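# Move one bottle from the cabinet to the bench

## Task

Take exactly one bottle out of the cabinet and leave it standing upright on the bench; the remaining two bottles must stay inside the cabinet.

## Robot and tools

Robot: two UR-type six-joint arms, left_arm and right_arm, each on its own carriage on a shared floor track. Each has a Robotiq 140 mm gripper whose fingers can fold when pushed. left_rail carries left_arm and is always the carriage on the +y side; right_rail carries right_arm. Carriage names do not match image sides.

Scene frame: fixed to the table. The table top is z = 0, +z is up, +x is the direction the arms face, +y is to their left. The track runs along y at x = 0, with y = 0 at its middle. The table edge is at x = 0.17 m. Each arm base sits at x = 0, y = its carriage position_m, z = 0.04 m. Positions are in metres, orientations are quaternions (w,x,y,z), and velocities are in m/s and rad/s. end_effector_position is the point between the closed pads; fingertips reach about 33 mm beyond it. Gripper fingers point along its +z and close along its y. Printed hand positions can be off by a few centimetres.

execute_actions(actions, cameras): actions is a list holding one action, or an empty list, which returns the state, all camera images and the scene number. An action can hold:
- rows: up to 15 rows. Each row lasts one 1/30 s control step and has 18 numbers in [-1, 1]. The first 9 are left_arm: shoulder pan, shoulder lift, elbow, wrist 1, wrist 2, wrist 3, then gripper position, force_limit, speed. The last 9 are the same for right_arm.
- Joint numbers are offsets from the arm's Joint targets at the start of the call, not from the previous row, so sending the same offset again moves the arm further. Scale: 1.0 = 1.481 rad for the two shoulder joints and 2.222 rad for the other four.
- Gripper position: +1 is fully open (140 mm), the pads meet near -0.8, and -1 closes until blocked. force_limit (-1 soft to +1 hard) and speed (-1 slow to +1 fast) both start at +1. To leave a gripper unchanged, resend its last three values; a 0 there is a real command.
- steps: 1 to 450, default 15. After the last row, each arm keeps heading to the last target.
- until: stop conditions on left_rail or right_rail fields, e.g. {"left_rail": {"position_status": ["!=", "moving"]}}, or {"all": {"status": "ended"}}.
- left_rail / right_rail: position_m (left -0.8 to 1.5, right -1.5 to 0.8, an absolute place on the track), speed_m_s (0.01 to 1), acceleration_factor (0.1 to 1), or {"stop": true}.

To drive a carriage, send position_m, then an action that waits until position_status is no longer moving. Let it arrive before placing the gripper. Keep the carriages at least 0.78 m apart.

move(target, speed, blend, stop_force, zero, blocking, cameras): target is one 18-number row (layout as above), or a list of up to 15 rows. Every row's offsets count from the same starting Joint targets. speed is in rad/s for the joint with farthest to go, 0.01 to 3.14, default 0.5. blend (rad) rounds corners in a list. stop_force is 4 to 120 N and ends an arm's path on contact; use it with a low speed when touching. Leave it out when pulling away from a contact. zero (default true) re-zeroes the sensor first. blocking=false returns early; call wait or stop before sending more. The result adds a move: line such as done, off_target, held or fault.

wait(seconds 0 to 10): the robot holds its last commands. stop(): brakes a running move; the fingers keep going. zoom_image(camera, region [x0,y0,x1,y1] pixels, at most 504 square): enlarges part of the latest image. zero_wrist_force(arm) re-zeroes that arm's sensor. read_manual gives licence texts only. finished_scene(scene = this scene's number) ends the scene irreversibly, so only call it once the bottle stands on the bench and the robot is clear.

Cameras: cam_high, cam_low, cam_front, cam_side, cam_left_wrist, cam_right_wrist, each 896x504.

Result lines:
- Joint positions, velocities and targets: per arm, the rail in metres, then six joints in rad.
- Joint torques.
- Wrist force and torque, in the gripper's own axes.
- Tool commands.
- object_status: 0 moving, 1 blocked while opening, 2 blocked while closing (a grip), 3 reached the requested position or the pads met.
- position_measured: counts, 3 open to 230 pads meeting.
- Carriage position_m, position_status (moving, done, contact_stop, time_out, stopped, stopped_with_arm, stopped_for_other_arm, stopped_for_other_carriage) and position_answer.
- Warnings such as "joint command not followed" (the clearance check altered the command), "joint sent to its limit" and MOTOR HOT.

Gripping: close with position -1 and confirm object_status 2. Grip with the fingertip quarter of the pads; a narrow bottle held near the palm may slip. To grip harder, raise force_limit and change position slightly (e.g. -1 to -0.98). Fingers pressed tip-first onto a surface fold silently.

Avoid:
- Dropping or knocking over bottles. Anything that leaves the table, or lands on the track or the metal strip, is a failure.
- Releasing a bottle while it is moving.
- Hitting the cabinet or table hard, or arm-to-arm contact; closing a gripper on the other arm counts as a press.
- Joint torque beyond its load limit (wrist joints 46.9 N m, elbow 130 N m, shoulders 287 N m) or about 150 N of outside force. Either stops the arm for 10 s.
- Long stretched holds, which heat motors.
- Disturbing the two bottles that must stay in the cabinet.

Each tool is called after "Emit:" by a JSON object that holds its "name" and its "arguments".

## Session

Emit:
{"name": "execute_actions", "arguments": {"actions": []}}

Scene clock: 0.00 s.
left_arm: end_effector_position=(+0.3563, +1.0448, +0.5790) position_measured=3 object_status=3 end_effector_quat_wxyz=(+0.000, +0.000, +1.000, +0.000) | right_arm: end_effector_position=(+0.3563, -0.9777, +0.5790) position_measured=3 object_status=3 end_effector_quat_wxyz=(+0.000, +0.000, +1.000, +0.000)
Joint positions: left_arm=[0.966 -0.281 -2.157 1.821 -1.235 -1.571 -0.281] | right_arm=[-1.056 -0.281 -2.157 1.821 -1.235 -1.571 -0.281]
Joint velocities: within noise
Joint torques (N m): no reading
Wrist force (N): no reading
Wrist torque (N m): no reading
Wrist force, peak (N): no reading
Joint targets: left_arm=[0.966 -0.281 -2.157 1.821 -1.235 -1.571 -0.281] | right_arm=[-1.056 -0.281 -2.157 1.821 -1.235 -1.571 -0.281]
Tool commands: left_gripper/position=+1.0 left_gripper/force_limit=+1.0 left_gripper/speed=+1.0 right_gripper/position=+1.0 right_gripper/force_limit=+1.0 right_gripper/speed=+1.0
left_rail: position_m=0.966 position_status=done
right_rail: position_m=-1.056 position_status=done
camera_calibration:
cam_left_wrist: T_world_to_cam=[[0.0259467, 0.999513, 0.0173639, -1.05391], [0.933635, -0.0304373, 0.356929, -0.504738], [0.357284, 0.00695043, -0.93397, 0.585213], [0, 0, 0, 1]] pos_world=[0.289499, 1.03397, 0.745027]
cam_right_wrist: T_world_to_cam=[[-0.00314022, 0.999258, -0.0383778, 1.0138], [0.936308, 0.0164152, 0.350797, -0.52558], [0.351167, -0.0348319, -0.935665, 0.565828], [0, 0, 0, 1]] pos_world=[0.296588, -0.984713, 0.752704]

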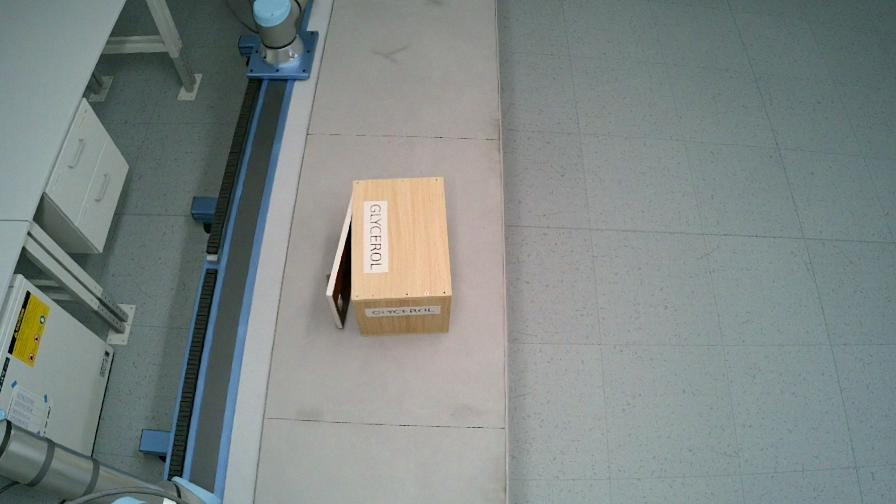

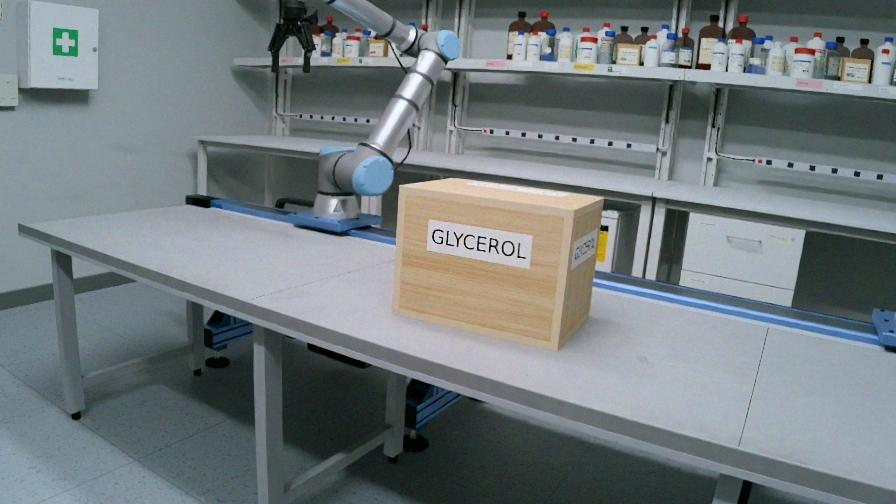

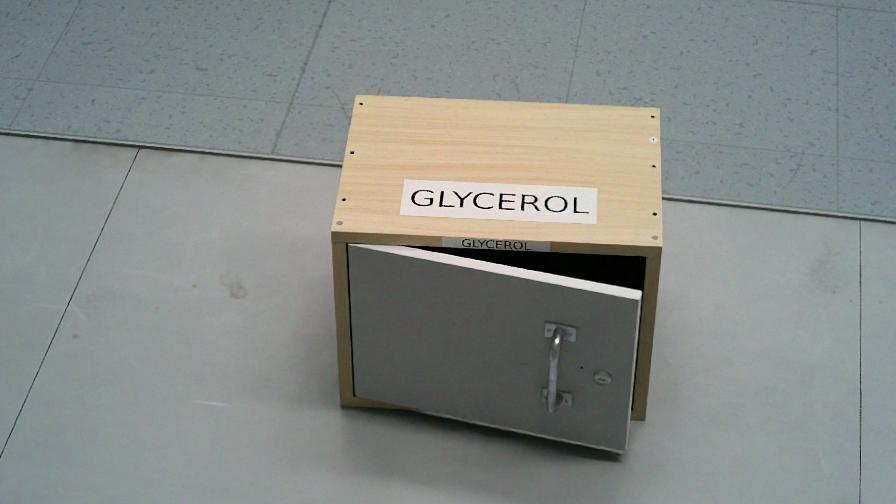

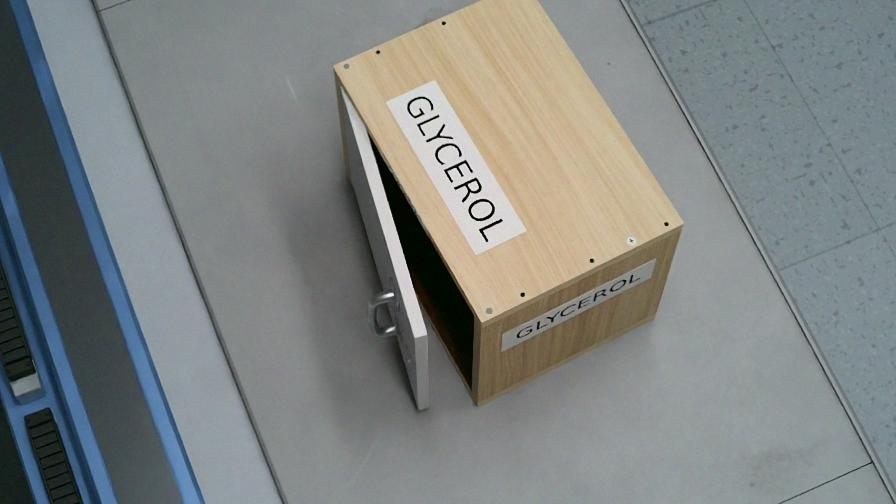

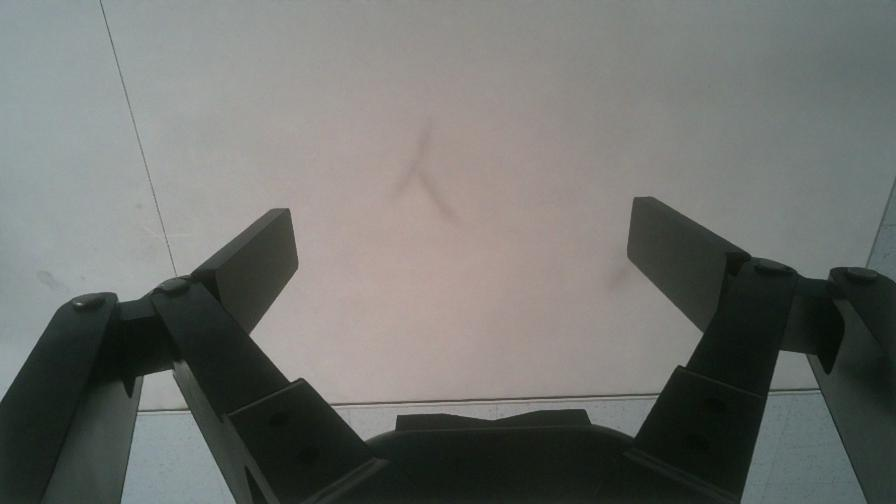

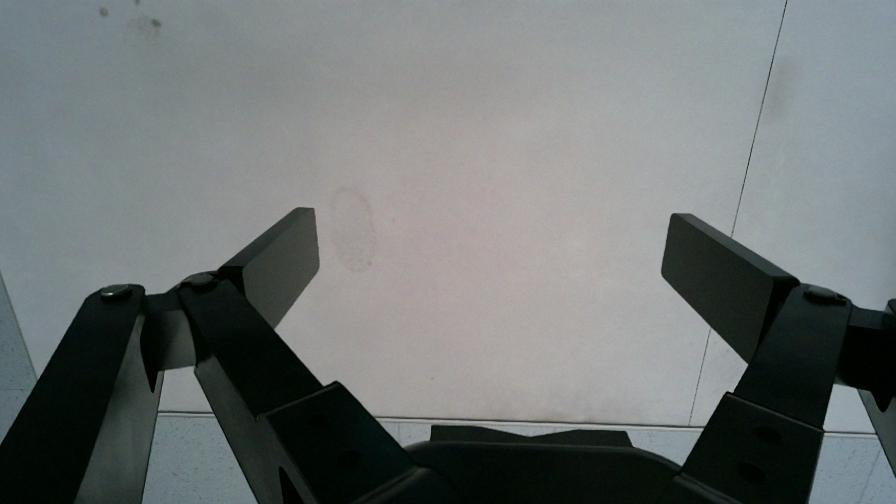

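Emit:
{"name": "execute_actions", "arguments": {"actions": [{"right_rail":{"position_m":-0.42},"steps":150,"until":{"right_rail":{"position_status":["!=","moving"]}}}]}}

Emit:
{"name": "move", "arguments": {"target": [0,0,0,0,0,0,1,1,1,0.2482,0.1166,0.0901,-0.1677,0,-0.5479,-1,-1,-0.5], "speed": 0.7, "cameras": ["cam_right_wrist"]}}

Scene clock: 5.60 s.
left_arm: end_effector_position=(+0.3563, +1.0448, +0.5790) position_measured=3 object_status=3 end_effector_quat_wxyz=(+0.000, +0.000, +1.000, +0.000) | right_arm: end_effector_position=(+0.3563, -0.3414, +0.5790) position_measured=3 object_status=3 end_effector_quat_wxyz=(+0.000, +0.000, +1.000, +0.000)
Joint positions: left_arm=[0.966 -0.281 -2.157 1.821 -1.235 -1.571 -0.281] | right_arm=[-0.42 -0.281 -2.157 1.821 -1.235 -1.571 -0.281]
Joint torques (N m): left_arm=[0.04 0.18 -51.47 -4.45 -0.61 0.27] | right_arm=[-2.41 -1.62 -46.56 -4.53 0.44 0.22]
Wrist force (N): left_arm=[-0.3 0.3 0.4] | right_arm=[0.2 0.2 -0.3]
Wrist torque (N m): left_arm=[0.08 0.08 0.00] | right_arm=[0.05 -0.06 -0.01]
Wrist force, peak (N): left_arm=[0.0 1.0 0.9] | right_arm=[0.1 -1.7 -0.3]
Joint targets: left_arm=[0.966 -0.281 -2.157 1.821 -1.235 -1.571 -0.281] | right_arm=[-0.420 -0.281 -2.157 1.821 -1.235 -1.571 -0.281]
Tool commands: left_gripper/position=+1.0 left_gripper/force_limit=+1.0 left_gripper/speed=+1.0 right_gripper/position=+1.0 right_gripper/force_limit=+1.0 right_gripper/speed=+1.0
left_rail: position_m=0.966 position_status=done
right_rail: position_m=-0.420 position_status=done

Scene clock: 8.03 s.
left_arm: end_effector_position=(+0.3563, +1.0448, +0.5790) position_measured=3 object_status=3 end_effector_quat_wxyz=(+0.000, +0.000, +1.000, +0.000) | right_arm: end_effector_position=(+0.4280, -0.2078, +0.4201) position_measured=232 object_status=3 end_effector_quat_wxyz=(+0.000, +0.712, -0.702, +0.000)
Joint positions: left_arm=[0.966 -0.281 -2.157 1.821 -1.235 -1.571 -0.281] | right_arm=[-0.42 0.087 -1.984 2.021 -1.608 -1.571 -1.498]
Joint torques (N m): left_arm=[-1.06 1.15 -51 -4.39 -0.53 0.26] | right_arm=[15.83 -2.41 -38.86 -6.82 0.4 -2.71]
Wrist force (N): left_arm=[0.2 0.1 0.2] | right_arm=[0.0 -0.5 -0.1]
Wrist torque (N m): left_arm=[0.03 -0.05 0.00] | right_arm=[-0.10 -0.05 0.25]
Wrist force, peak (N): left_arm=[0.2 0.9 0.4] | right_arm=[-1.1 -0.9 0.9]
Joint targets: left_arm=[0.966 -0.281 -2.157 1.821 -1.235 -1.571 -0.281] | right_arm=[-0.420 0.087 -1.984 2.021 -1.608 -1.571 -1.498]
left_rail: position_m=0.966 position_status=done
right_rail: position_m=-0.420 position_status=done
move: done
camera_calibration:
cam_right_wrist: T_world_to_cam=[[-0.999122, -0.0171921, -0.0382055, 0.453577], [-0.0295171, 0.936019, 0.350709, 0.0549697], [0.0297316, 0.351529, -0.935705, 0.63669], [0, 0, 0, 1]] pos_world=[0.435871, -0.26747, 0.593805]
Images, in order (width x height): cam_right_wrist 896x504.

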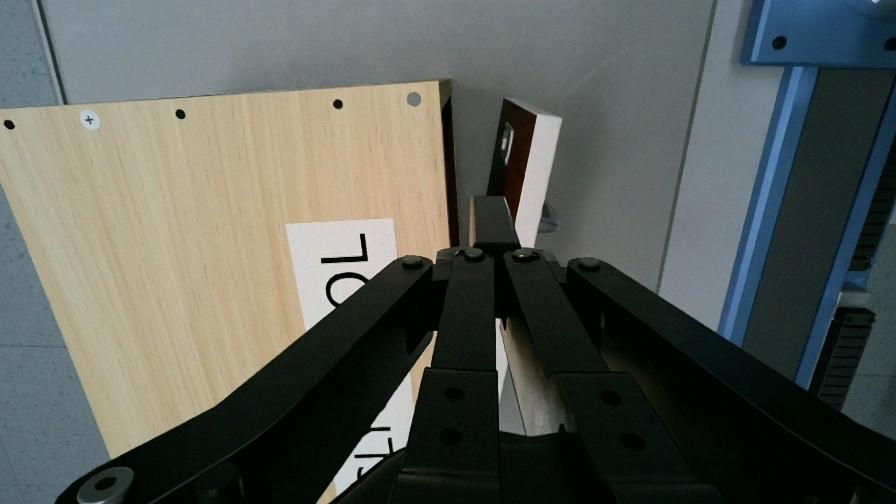

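Emit:
{"name": "move", "arguments": {"target": [0,0,0,0,0,0,1,1,1,0,0.0309,0.1002,-0.1208,0,0,-1,-1,-0.5], "speed": 0.13, "stop_force": 12, "cameras": ["cam_right_wrist"]}}

Scene clock: 12.43 s.
left_arm: end_effector_position=(+0.3563, +1.0448, +0.5790) position_measured=3 object_status=3 end_effector_quat_wxyz=(+0.000, +0.000, +1.000, +0.000) | right_arm: end_effector_position=(+0.4279, -0.2078, +0.2800) position_measured=232 object_status=3 end_effector_quat_wxyz=(+0.000, +0.712, -0.702, +0.000)
Joint positions: left_arm=[0.966 -0.281 -2.157 1.821 -1.235 -1.571 -0.281] | right_arm=[-0.42 0.087 -1.938 2.244 -1.876 -1.571 -1.498]
Joint torques (N m): left_arm=[-0.66 0.57 -51.4 -4.23 -0.55 0.23] | right_arm=[14.15 -5.59 -35.85 -6.56 -0.09 -2.8]
Wrist force (N): left_arm=[0.1 0.0 0.2] | right_arm=[0.1 -0.5 0.1]
Wrist torque (N m): left_arm=[0.00 -0.03 0.01] | right_arm=[-0.09 -0.08 0.29]
Wrist force, peak (N): left_arm=[-0.2 0.7 0.8] | right_arm=[-0.2 -0.3 -1.2]
Joint targets: left_arm=[0.966 -0.281 -2.157 1.821 -1.235 -1.571 -0.281] | right_arm=[-0.420 0.087 -1.938 2.244 -1.876 -1.571 -1.498]
left_rail: position_m=0.966 position_status=done
right_rail: position_m=-0.420 position_status=done
move: done
camera_calibration:
cam_right_wrist: T_world_to_cam=[[-0.999119, -0.0174143, -0.0381821, 0.448052], [-0.0297169, 0.936014, 0.350705, 0.104189], [0.0296317, 0.351531, -0.935707, 0.505646], [0, 0, 0, 1]] pos_world=[0.435771, -0.267471, 0.453705]
Images, in order (width x height): cam_right_wrist 896x504.

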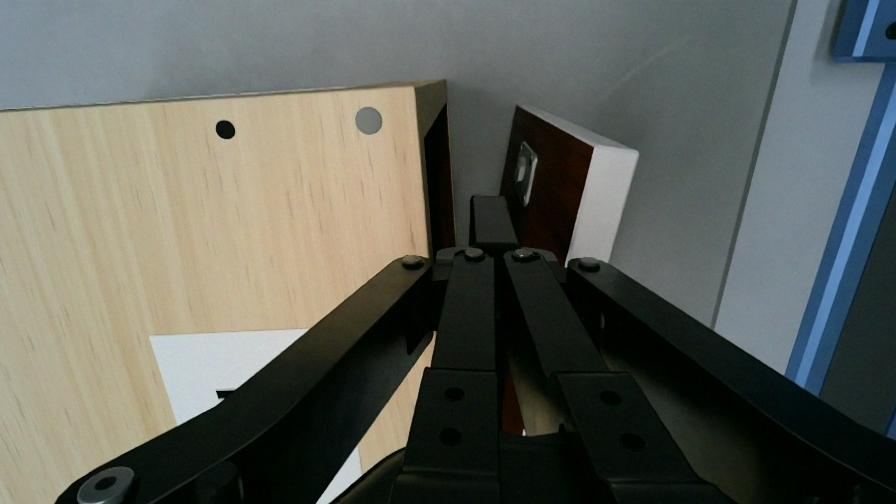

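Emit:
{"name": "move", "arguments": {"target": [[0,0,0,0,0,0,1,1,1,0.0467,-0.1459,0.0482,0.0491,0,0.2018,-1,-1,-0.5],[0,0,0,0,0,0,1,1,1,0.2477,-0.2051,0.0624,0.0743,0,0.5157,-1,-1,-0.5],[0,0,0,0,0,0,1,1,1,0.5109,-0.1017,0.0356,0.0322,0,0.8711,-1,-1,-0.5],[0,0,0,0,0,0,1,1,1,0.6666,0.0693,-0.0299,-0.0163,0,0.96,-1,-1,-0.5],[0,0,0,0,0,0,1,1,1,0.7105,0.193,-0.0961,-0.0326,0,0.99,-1,-1,-0.5],[0,0,0,0,0,0,1,1,1,0.7159,0.2804,-0.1532,-0.0337,0,1.0,-1,-1,-0.5]], "speed": [0.4,0.4,0.42,0.25,0.2,0.15], "blend": 0.04, "stop_force": 35, "cameras": ["cam_front","cam_high"]}}

Scene clock: 25.43 s.
left_arm: end_effector_position=(+0.3563, +1.0448, +0.5790) position_measured=3 object_status=3 end_effector_quat_wxyz=(+0.000, +0.000, +1.000, +0.000) | right_arm: end_effector_position=(+0.1204, +0.2713, +0.2799) position_measured=232 object_status=3 end_effector_quat_wxyz=(+0.000, -0.210, +0.978, +0.000)
Joint positions: left_arm=[0.966 -0.281 -2.157 1.821 -1.235 -1.571 -0.281] | right_arm=[-0.42 1.148 -1.523 1.903 -1.951 -1.571 0.724]
Joint torques (N m): left_arm=[-1.46 0.99 -51.57 -3.97 -0.57 0.17] | right_arm=[14.5 -43.93 -58.43 -8.14 0.55 3.22]
Wrist force (N): left_arm=[0.3 0.6 0.3] | right_arm=[2.1 -3.9 -0.5]
Wrist torque (N m): left_arm=[0.14 -0.08 0.01] | right_arm=[-0.20 0.04 0.00]
Wrist force, peak (N): left_arm=[0.4 1.1 0.2] | right_arm=[3.1 -5.2 0.4]
Joint targets: left_arm=[0.966 -0.281 -2.157 1.821 -1.235 -1.571 -0.281] | right_arm=[-0.420 1.148 -1.523 1.903 -1.951 -1.571 0.724]
left_rail: position_m=0.966 position_status=done
right_rail: position_m=-0.420 position_status=done
move: done
Images, in order (width x height): cam_high 896x504, cam_front 896x504.

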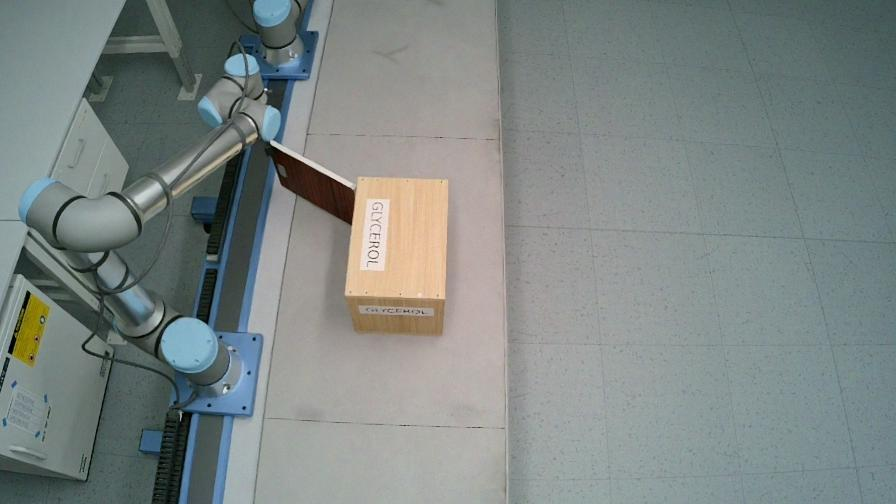

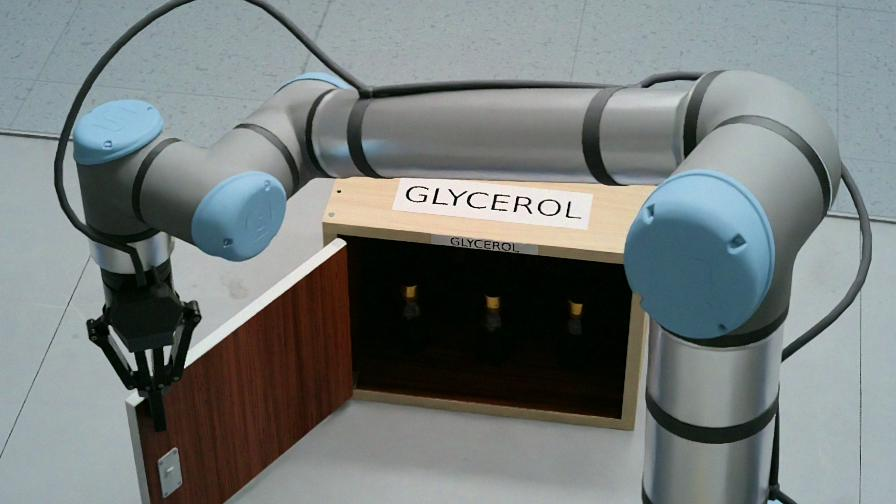

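Emit:
{"name": "move", "arguments": {"target": [0,0,0,0,0,0,1,1,1,-0.0687,-0.0851,-0.0584,0.1152,0,0,-1,-1,-0.5], "speed": 0.25}}

Emit:
{"name": "execute_actions", "arguments": {"actions": [{"right_rail":{"position_m":-1.4},"left_rail":{"position_m":0.43},"steps":200,"until":{"all":{"status":"ended"}}}], "cameras": ["cam_high","cam_front","cam_side"]}}

Emit:
{"name": "zoom_image", "arguments": {"camera": "cam_front", "region": [320, 200, 680, 440]}}

Scene clock: 28.13 s.
left_arm: end_effector_position=(+0.3563, +1.0448, +0.5790) position_measured=3 object_status=3 end_effector_quat_wxyz=(+0.000, +0.000, +1.000, +0.000) | right_arm: end_effector_position=(+0.1695, +0.2203, +0.4198) position_measured=232 object_status=3 end_effector_quat_wxyz=(+0.000, -0.160, +0.987, +0.000)
Joint positions: left_arm=[0.966 -0.281 -2.157 1.821 -1.235 -1.571 -0.281] | right_arm=[-0.42 1.046 -1.649 1.774 -1.695 -1.571 0.724]
Joint torques (N m): left_arm=[-0.48 0.52 -52.1 -4.03 -0.45 0.29] | right_arm=[-14.05 -60.8 -60.19 -2.96 0.02 3.14]
Wrist force (N): left_arm=[0.0 0.3 0.2] | right_arm=[0.0 -0.7 0.1]
Wrist torque (N m): left_arm=[0.08 0.00 0.00] | right_arm=[-0.19 -0.02 0.00]
Wrist force, peak (N): left_arm=[0.2 0.7 0.8] | right_arm=[2.6 -4.9 -0.3]
Joint targets: left_arm=[0.966 -0.281 -2.157 1.821 -1.235 -1.571 -0.281] | right_arm=[-0.420 1.046 -1.649 1.774 -1.695 -1.571 0.724]
left_rail: position_m=0.966 position_status=done
right_rail: position_m=-0.420 position_status=done
move: done

Scene clock: 31.17 s.
left_arm: end_effector_position=(+0.3563, +0.5086, +0.5790) position_measured=3 object_status=3 end_effector_quat_wxyz=(+0.000, +0.000, +1.000, +0.000) | right_arm: end_effector_position=(+0.1695, -0.7598, +0.4199) position_measured=232 object_status=3 end_effector_quat_wxyz=(+0.000, -0.160, +0.987, +0.000)
Joint positions: left_arm=[0.43 -0.281 -2.157 1.821 -1.235 -1.571 -0.281] | right_arm=[-1.4 1.046 -1.649 1.774 -1.695 -1.571 0.724]
Joint torques (N m): left_arm=[-0.1 0.43 -51.95 -3.93 -0.44 0.2] | right_arm=[-6.51 -34.43 -48.71 -5.06 0.6 3.68]
Wrist force (N): left_arm=[-0.3 0.3 0.5] | right_arm=[-0.1 -0.2 -0.1]
Wrist torque (N m): left_arm=[0.07 0.07 0.01] | right_arm=[-0.07 -0.01 0.01]
Wrist force, peak (N): left_arm=[0.1 2.1 0.4] | right_arm=[0.8 -1.6 -0.5]
Joint targets: left_arm=[0.430 -0.281 -2.157 1.821 -1.235 -1.571 -0.281] | right_arm=[-1.400 1.046 -1.649 1.774 -1.695 -1.571 0.724]
Tool commands: left_gripper/position=+1.0 left_gripper/force_limit=+1.0 left_gripper/speed=+1.0 right_gripper/position=-1.0 right_gripper/force_limit=-1.0 right_gripper/speed=-0.5
left_rail: position_m=0.430 position_status=done
right_rail: position_m=-1.400 position_status=done
Images, in order (width x height): cam_high 896x504, cam_front 896x504, cam_side 896x504.

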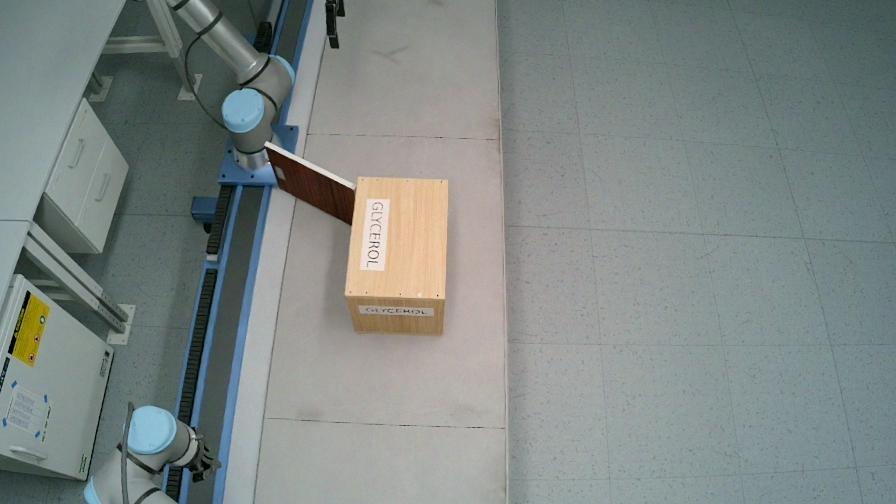

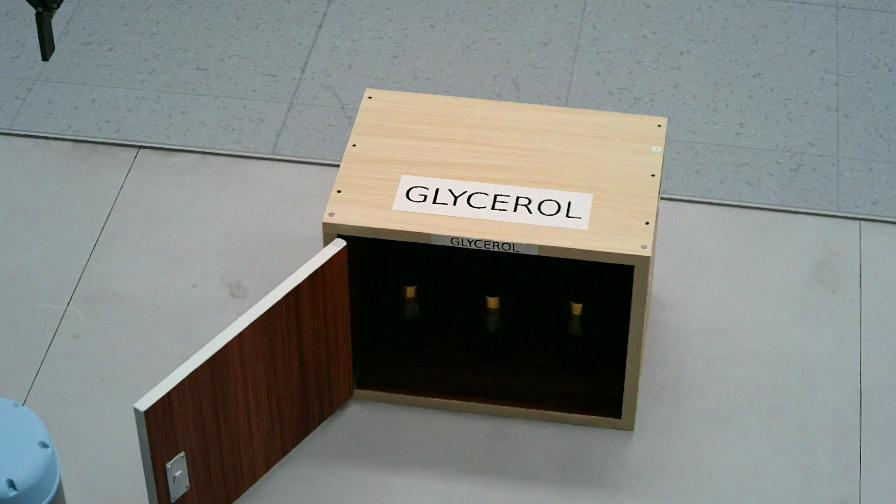

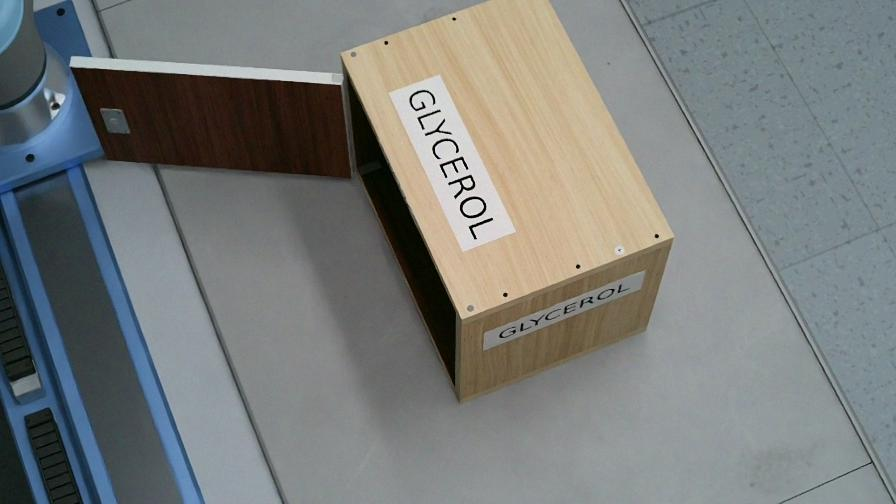

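Scaled by 1.400 from the camera's 896x504 image, which has a finer 1280x720 frame.

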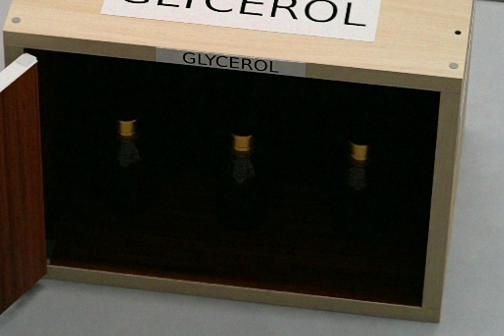

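Emit:
{"name": "move", "arguments": {"target": [-1,0.3272,0.146,0.3429,0.5579,0.1265,0.2,0,-0.5,0,0,0,0,0,0,-1,-1,-0.5], "speed": 0.7}}

Emit:
{"name": "move", "arguments": {"target": [-0.0946,0.4094,0.1014,-0.3743,0,0,0.2,0,-0.5,0,0,0,0,0,0,-1,-1,-0.5], "speed": 0.4, "cameras": ["cam_left_wrist","cam_front","cam_side"]}}

Scene clock: 36.93 s.
left_arm: end_effector_position=(+0.4235, +0.0060, +0.4500) position_measured=104 object_status=3 end_effector_quat_wxyz=(-0.050, +0.705, +0.049, +0.705) | right_arm: end_effector_position=(+0.1695, -0.7598, +0.4199) position_measured=232 object_status=3 end_effector_quat_wxyz=(+0.000, -0.160, +0.987, +0.000)
Joint positions: left_arm=[0.43 -1.762 -1.672 2.145 -0.473 -0.331 0.001] | right_arm=[-1.4 1.046 -1.649 1.774 -1.695 -1.571 0.724]
Joint torques (N m): left_arm=[-13.78 -20.71 -28.15 3.32 1.37 3.24] | right_arm=[7.18 -33.29 -39.6 -5.26 0.22 3.31]
Wrist force (N): left_arm=[-0.6 0.5 -1.5] | right_arm=[0.0 -0.4 0.1]
Wrist torque (N m): left_arm=[0.26 -0.33 -0.47] | right_arm=[-0.11 -0.04 0.00]
Wrist force, peak (N): left_arm=[-1.7 2.0 -4.4] | right_arm=[0.0 -1.1 0.4]
Joint targets: left_arm=[0.430 -1.762 -1.672 2.145 -0.473 -0.331 0.001] | right_arm=[-1.400 1.046 -1.649 1.774 -1.695 -1.571 0.724]
left_rail: position_m=0.430 position_status=done
right_rail: position_m=-1.400 position_status=done
move: done

Scene clock: 39.60 s.
left_arm: end_effector_position=(+0.3601, -0.0490, +0.0856) position_measured=104 object_status=3 end_effector_quat_wxyz=(+0.000, +0.707, +0.000, +0.707) | right_arm: end_effector_position=(+0.1695, -0.7598, +0.4199) position_measured=232 object_status=3 end_effector_quat_wxyz=(+0.000, -0.160, +0.987, +0.000)
Joint positions: left_arm=[0.43 -1.902 -1.066 2.371 -1.305 -0.331 0.001] | right_arm=[-1.4 1.046 -1.649 1.774 -1.695 -1.571 0.724]
Joint torques (N m): left_arm=[-12.18 -43.47 2.84 -0.7 0.76 3.27] | right_arm=[7.95 -33.04 -39.89 -5.74 0.16 2.78]
Wrist force (N): left_arm=[-0.6 0.7 -1.9] | right_arm=[-0.1 0.1 0.3]
Wrist torque (N m): left_arm=[0.28 -0.32 -0.43] | right_arm=[-0.01 0.00 0.00]
Wrist force, peak (N): left_arm=[-2.2 -0.6 -2.2] | right_arm=[-0.3 -1.1 0.0]
Joint targets: left_arm=[0.430 -1.902 -1.066 2.371 -1.305 -0.331 0.001] | right_arm=[-1.400 1.046 -1.649 1.774 -1.695 -1.571 0.724]
left_rail: position_m=0.430 position_status=done
right_rail: position_m=-1.400 position_status=done
move: done
camera_calibration:
cam_left_wrist: T_world_to_cam=[[-0.0173361, -0.999493, -0.0267105, -0.030715], [-0.356722, 0.0311393, -0.933692, 0.212775], [0.93405, -0.00665833, -0.357081, -0.126977], [0, 0, 0, 1]] pos_world=[0.193972, -0.0381706, 0.152505]
Images, in order (width x height): cam_front 896x504, cam_side 896x504, cam_left_wrist 896x504.

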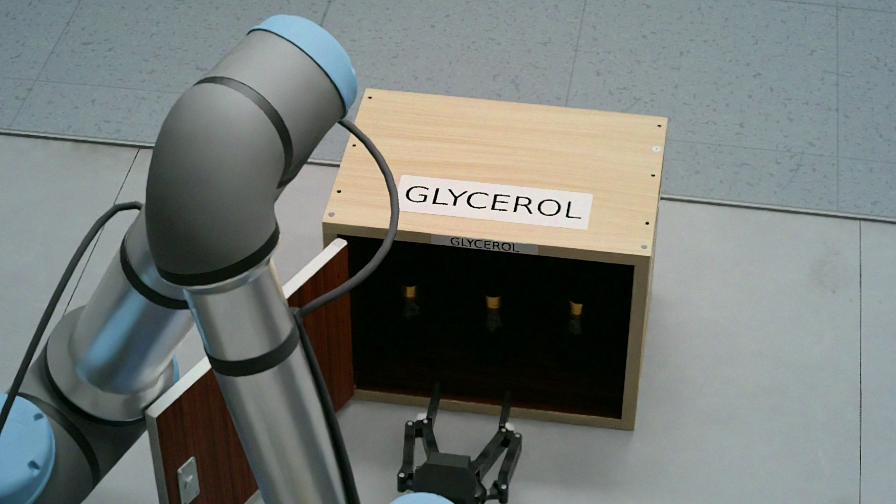

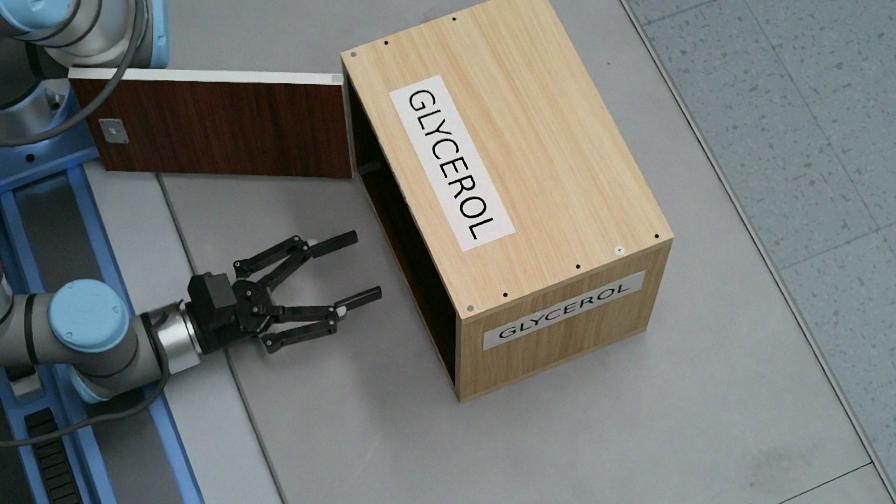

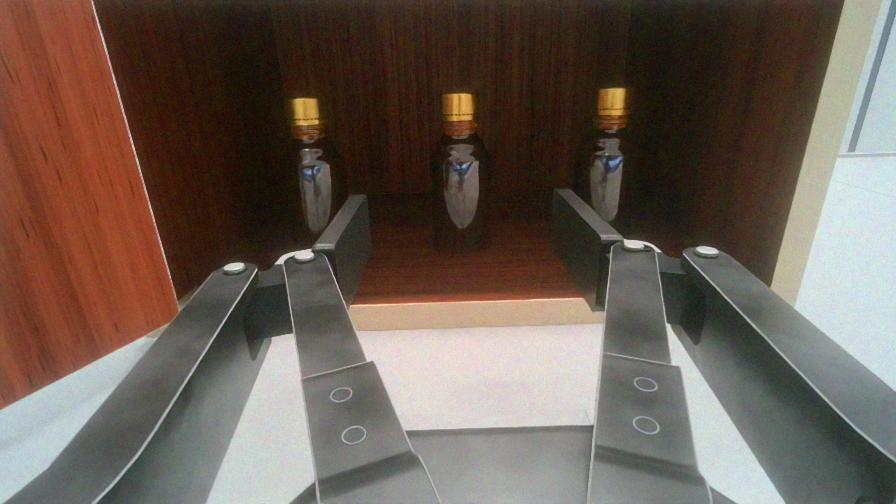

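Emit:
{"name": "move", "arguments": {"target": [0.1902,0.012,-0.0227,0.0148,0.1268,0,0.2,0,-0.5,0,0,0,0,0,0,-1,-1,-0.5], "speed": 0.1, "stop_force": 8, "cameras": ["cam_left_wrist","cam_front"]}}

Scene clock: 44.97 s.
left_arm: end_effector_position=(+0.4911, -0.0520, +0.0854) position_measured=104 object_status=3 end_effector_quat_wxyz=(+0.000, +0.707, +0.000, +0.707) | right_arm: end_effector_position=(+0.1695, -0.7598, +0.4199) position_measured=232 object_status=3 end_effector_quat_wxyz=(+0.000, -0.160, +0.987, +0.000)
Joint positions: left_arm=[0.43 -1.62 -1.048 2.32 -1.272 -0.049 0.001] | right_arm=[-1.4 1.046 -1.649 1.774 -1.695 -1.571 0.724]
Joint torques (N m): left_arm=[13.18 -46.01 -27.22 2.65 1.4 3.29] | right_arm=[9.3 -37.14 -39.86 -5.92 0.33 2.29]
Wrist force (N): left_arm=[-0.8 0.6 -1.5] | right_arm=[-0.3 -0.2 -0.1]
Wrist torque (N m): left_arm=[0.26 -0.29 -0.42] | right_arm=[-0.06 0.04 0.01]
Wrist force, peak (N): left_arm=[-0.6 0.1 -2.4] | right_arm=[0.2 -0.9 -0.6]
Joint targets: left_arm=[0.430 -1.620 -1.048 2.320 -1.272 -0.049 0.001] | right_arm=[-1.400 1.046 -1.649 1.774 -1.695 -1.571 0.724]
left_rail: position_m=0.430 position_status=done
right_rail: position_m=-1.400 position_status=done
move: done
camera_calibration:
cam_left_wrist: T_world_to_cam=[[-0.0173186, -0.999487, -0.0269303, -0.031419], [-0.356809, 0.031339, -0.933651, 0.259479], [0.934017, -0.00656059, -0.357169, -0.249494], [0, 0, 0, 1]] pos_world=[0.325072, -0.0411716, 0.152306]
Images, in order (width x height): cam_front 896x504, cam_left_wrist 896x504.

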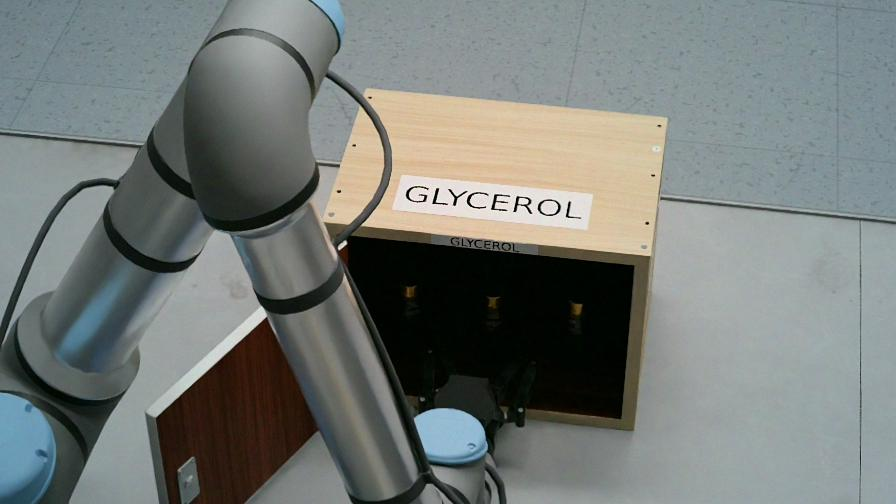

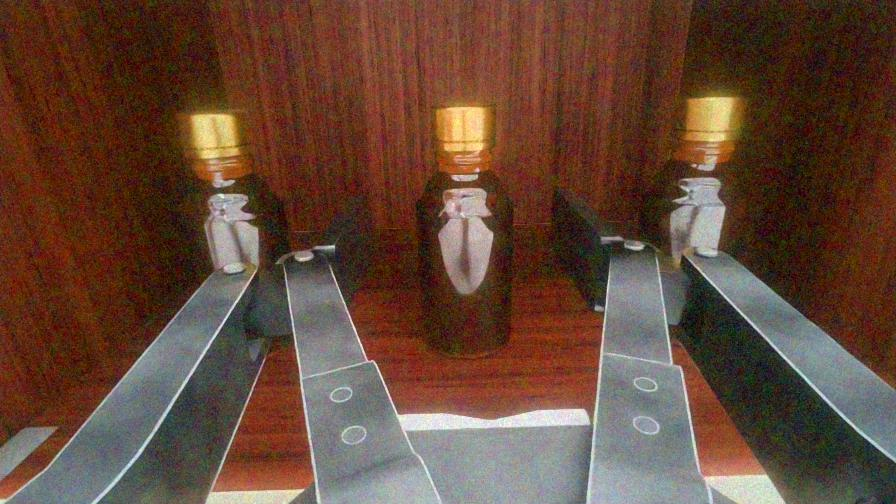

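Emit:
{"name": "execute_actions", "arguments": {"actions": [{"rows":[[0,0,0,0,0,0,-1,-0.3,-1,0,0,0,0,0,0,-1,-1,-0.5]],"steps":90}], "cameras": ["cam_left_wrist"]}}

Scene clock: 48.53 s.
left_arm: end_effector_position=(+0.4911, -0.0520, +0.0854) position_measured=165 object_status=2 end_effector_quat_wxyz=(+0.000, +0.707, +0.000, +0.707) | right_arm: end_effector_position=(+0.1695, -0.7598, +0.4199) position_measured=232 object_status=3 end_effector_quat_wxyz=(+0.000, -0.160, +0.987, +0.000)
Joint positions: left_arm=[0.43 -1.62 -1.048 2.32 -1.272 -0.049 0.001] | right_arm=[-1.4 1.046 -1.649 1.774 -1.695 -1.571 0.724]
Joint torques (N m): left_arm=[9.93 -49.49 -11.55 1.68 -1.71 3.22] | right_arm=[6.38 -32.88 -38.69 -5.68 0 2.53]
Wrist force (N): left_arm=[-1.0 1.1 -2.3] | right_arm=[0.1 -0.1 0.0]
Wrist torque (N m): left_arm=[0.20 -0.45 -0.44] | right_arm=[-0.04 -0.04 0.00]
Wrist force, peak (N): left_arm=[0.7 2.5 -2.0] | right_arm=[0.2 -1.0 -0.3]
Joint targets: left_arm=[0.430 -1.620 -1.048 2.320 -1.272 -0.049 0.001] | right_arm=[-1.400 1.046 -1.649 1.774 -1.695 -1.571 0.724]
left_rail: position_m=0.430 position_status=done
right_rail: position_m=-1.400 position_status=done
camera_calibration:
cam_left_wrist: T_world_to_cam=[[-0.0173186, -0.999487, -0.0269303, -0.031519], [-0.356809, 0.031339, -0.933651, 0.259483], [0.934017, -0.00656059, -0.357169, -0.249495], [0, 0, 0, 1]] pos_world=[0.325072, -0.0412716, 0.152306]
Images, in order (width x height): cam_left_wrist 896x504.

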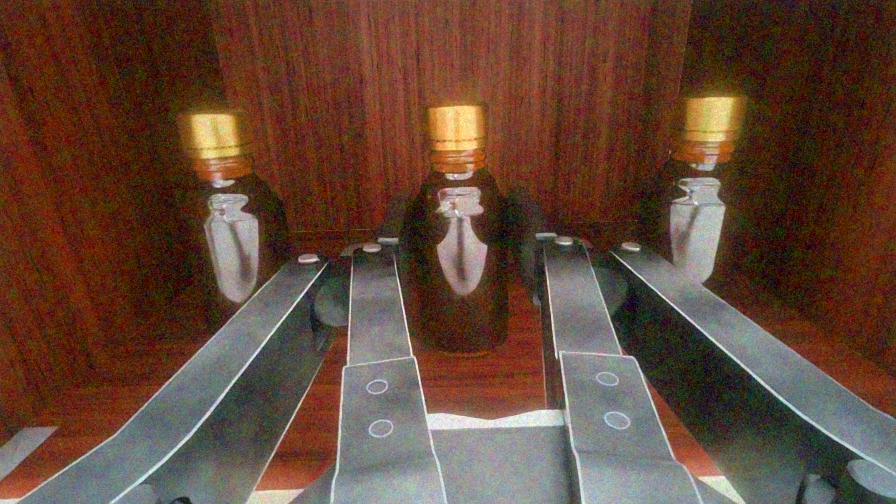

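Emit:
{"name": "move", "arguments": {"target": [[0,-0.0292,0,0.0193,0,0,-1,-0.3,-1,0,0,0,0,0,0,-1,-1,-0.5],[-0.2584,-0.0614,0.0194,0.0216,-0.1722,0,-1,-0.3,-1,0,0,0,0,0,0,-1,-1,-0.5],[-0.2584,-0.1332,0.0153,0.0735,0.3678,0,-1,-0.3,-1,0,0,0,0,0,0,-1,-1,-0.5],[0.1722,0.0115,-0.0528,0.0451,0.8213,0,-1,-0.3,-1,0,0,0,0,0,0,-1,-1,-0.5]], "speed": [0.06,0.2,0.5,0.5], "blend": [0.01,0.03,0.08,0], "cameras": ["cam_high","cam_front","cam_left_wrist"]}}

Scene clock: 58.23 s.
left_arm: end_effector_position=(+0.2804, -0.4006, +0.0996) position_measured=165 object_status=2 end_effector_quat_wxyz=(+0.500, +0.500, -0.500, +0.500) | right_arm: end_effector_position=(+0.1695, -0.7598, +0.4199) position_measured=232 object_status=3 end_effector_quat_wxyz=(+0.000, -0.160, +0.987, +0.000)
Joint positions: left_arm=[0.43 -1.365 -1.031 2.203 -1.172 1.775 0.001] | right_arm=[-1.4 1.046 -1.649 1.774 -1.695 -1.571 0.724]
Joint torques (N m): left_arm=[12.98 -57.09 -37.17 -6.08 1.21 3.12] | right_arm=[8.03 -31.81 -39.78 -5.95 -0.01 2.14]
Wrist force (N): left_arm=[-2.8 0.0 -1.5] | right_arm=[-0.2 -0.4 0.0]
Wrist torque (N m): left_arm=[0.12 -0.51 -0.43] | right_arm=[-0.11 0.02 0.01]
Wrist force, peak (N): left_arm=[-3.7 -1.2 -2.2] | right_arm=[-0.4 -1.0 -0.5]
Joint targets: left_arm=[0.430 -1.365 -1.031 2.203 -1.172 1.775 0.001] | right_arm=[-1.400 1.046 -1.649 1.774 -1.695 -1.571 0.724]
left_rail: position_m=0.430 position_status=done
right_rail: position_m=-1.400 position_status=done
move: done
camera_calibration:
cam_left_wrist: T_world_to_cam=[[-0.999517, 0.0162903, -0.0264749, 0.299223], [0.0305485, 0.35717, -0.93354, 0.230324], [-0.00575161, -0.933897, -0.357495, -0.157865], [0, 0, 0, 1]] pos_world=[0.291135, -0.234569, 0.166502]
Images, in order (width x height): cam_high 896x504, cam_front 896x504, cam_left_wrist 896x504.

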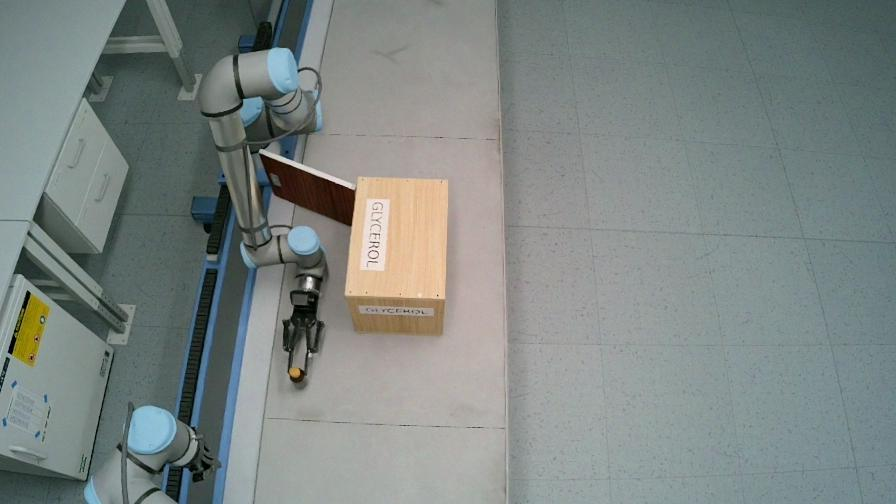

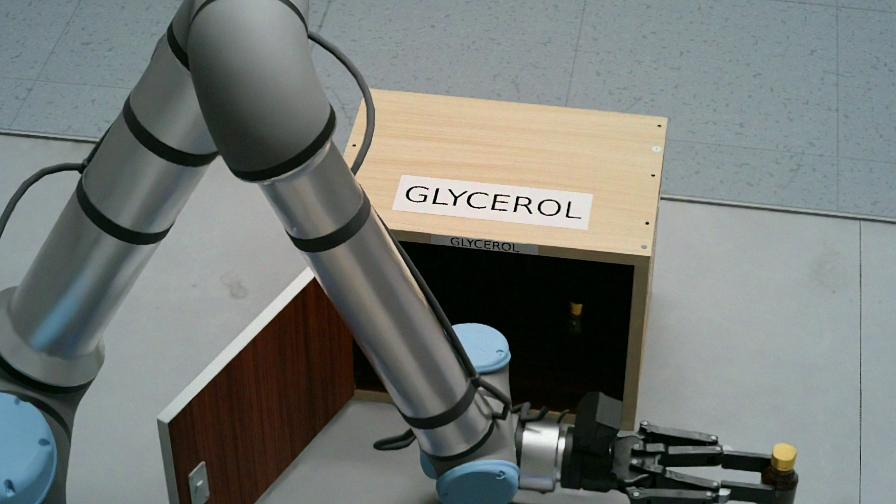

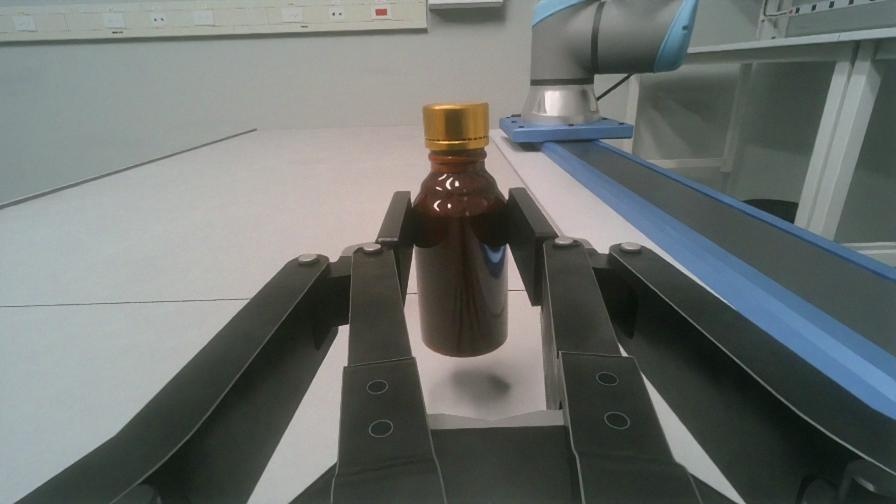

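Emit:
{"name": "move", "arguments": {"target": [[0,0.0275,-0.0007,-0.0177,0,0,-1,-0.3,-1,0,0,0,0,0,0,-1,-1,-0.5],[0,0.0483,-0.0012,-0.0311,0,0,-1,-0.3,-1,0,0,0,0,0,0,-1,-1,-0.5]], "speed": [0.05,0.016], "stop_force": 5, "cameras": ["cam_left_wrist"]}}

Scene clock: 61.87 s.
left_arm: end_effector_position=(+0.2805, -0.4008, +0.0673) position_measured=165 object_status=2 end_effector_quat_wxyz=(+0.500, +0.500, -0.500, +0.500) | right_arm: end_effector_position=(+0.1695, -0.7598, +0.4199) position_measured=232 object_status=3 end_effector_quat_wxyz=(+0.000, -0.160, +0.987, +0.000)
Joint positions: left_arm=[0.43 -1.365 -0.97 2.2 -1.231 1.775 0.001] | right_arm=[-1.4 1.046 -1.649 1.774 -1.695 -1.571 0.724]
Joint torques (N m): left_arm=[10.6 -77.48 -8.48 -1.13 0.01 3.02] | right_arm=[7.22 -35.59 -38.86 -6.12 0.03 2.22]
Wrist force (N): left_arm=[0.1 -0.3 -1.7] | right_arm=[0.5 -0.1 0.1]
Wrist torque (N m): left_arm=[0.17 -0.36 -0.33] | right_arm=[-0.05 -0.14 0.01]
Wrist force, peak (N): left_arm=[6.8 0.8 -2.9] | right_arm=[0.2 -1.1 -0.2]
Joint targets: left_arm=[0.430 -1.365 -0.970 2.201 -1.231 1.775 0.001] | right_arm=[-1.400 1.046 -1.649 1.774 -1.695 -1.571 0.724]
left_rail: position_m=0.430 position_status=done
right_rail: position_m=-1.400 position_status=done
move: contact (left_arm); path passed 1 of 2 targets
camera_calibration:
cam_left_wrist: T_world_to_cam=[[-0.999513, 0.0164109, -0.0265373, 0.298506], [0.0306478, 0.356837, -0.933664, 0.20015], [-0.00585279, -0.934022, -0.357166, -0.169641], [0, 0, 0, 1]] pos_world=[0.291234, -0.234768, 0.134204]
Images, in order (width x height): cam_left_wrist 896x504.

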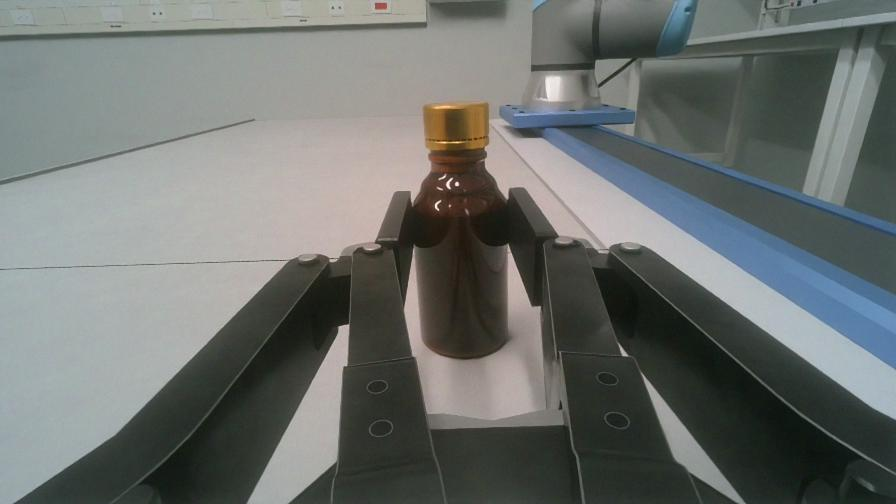

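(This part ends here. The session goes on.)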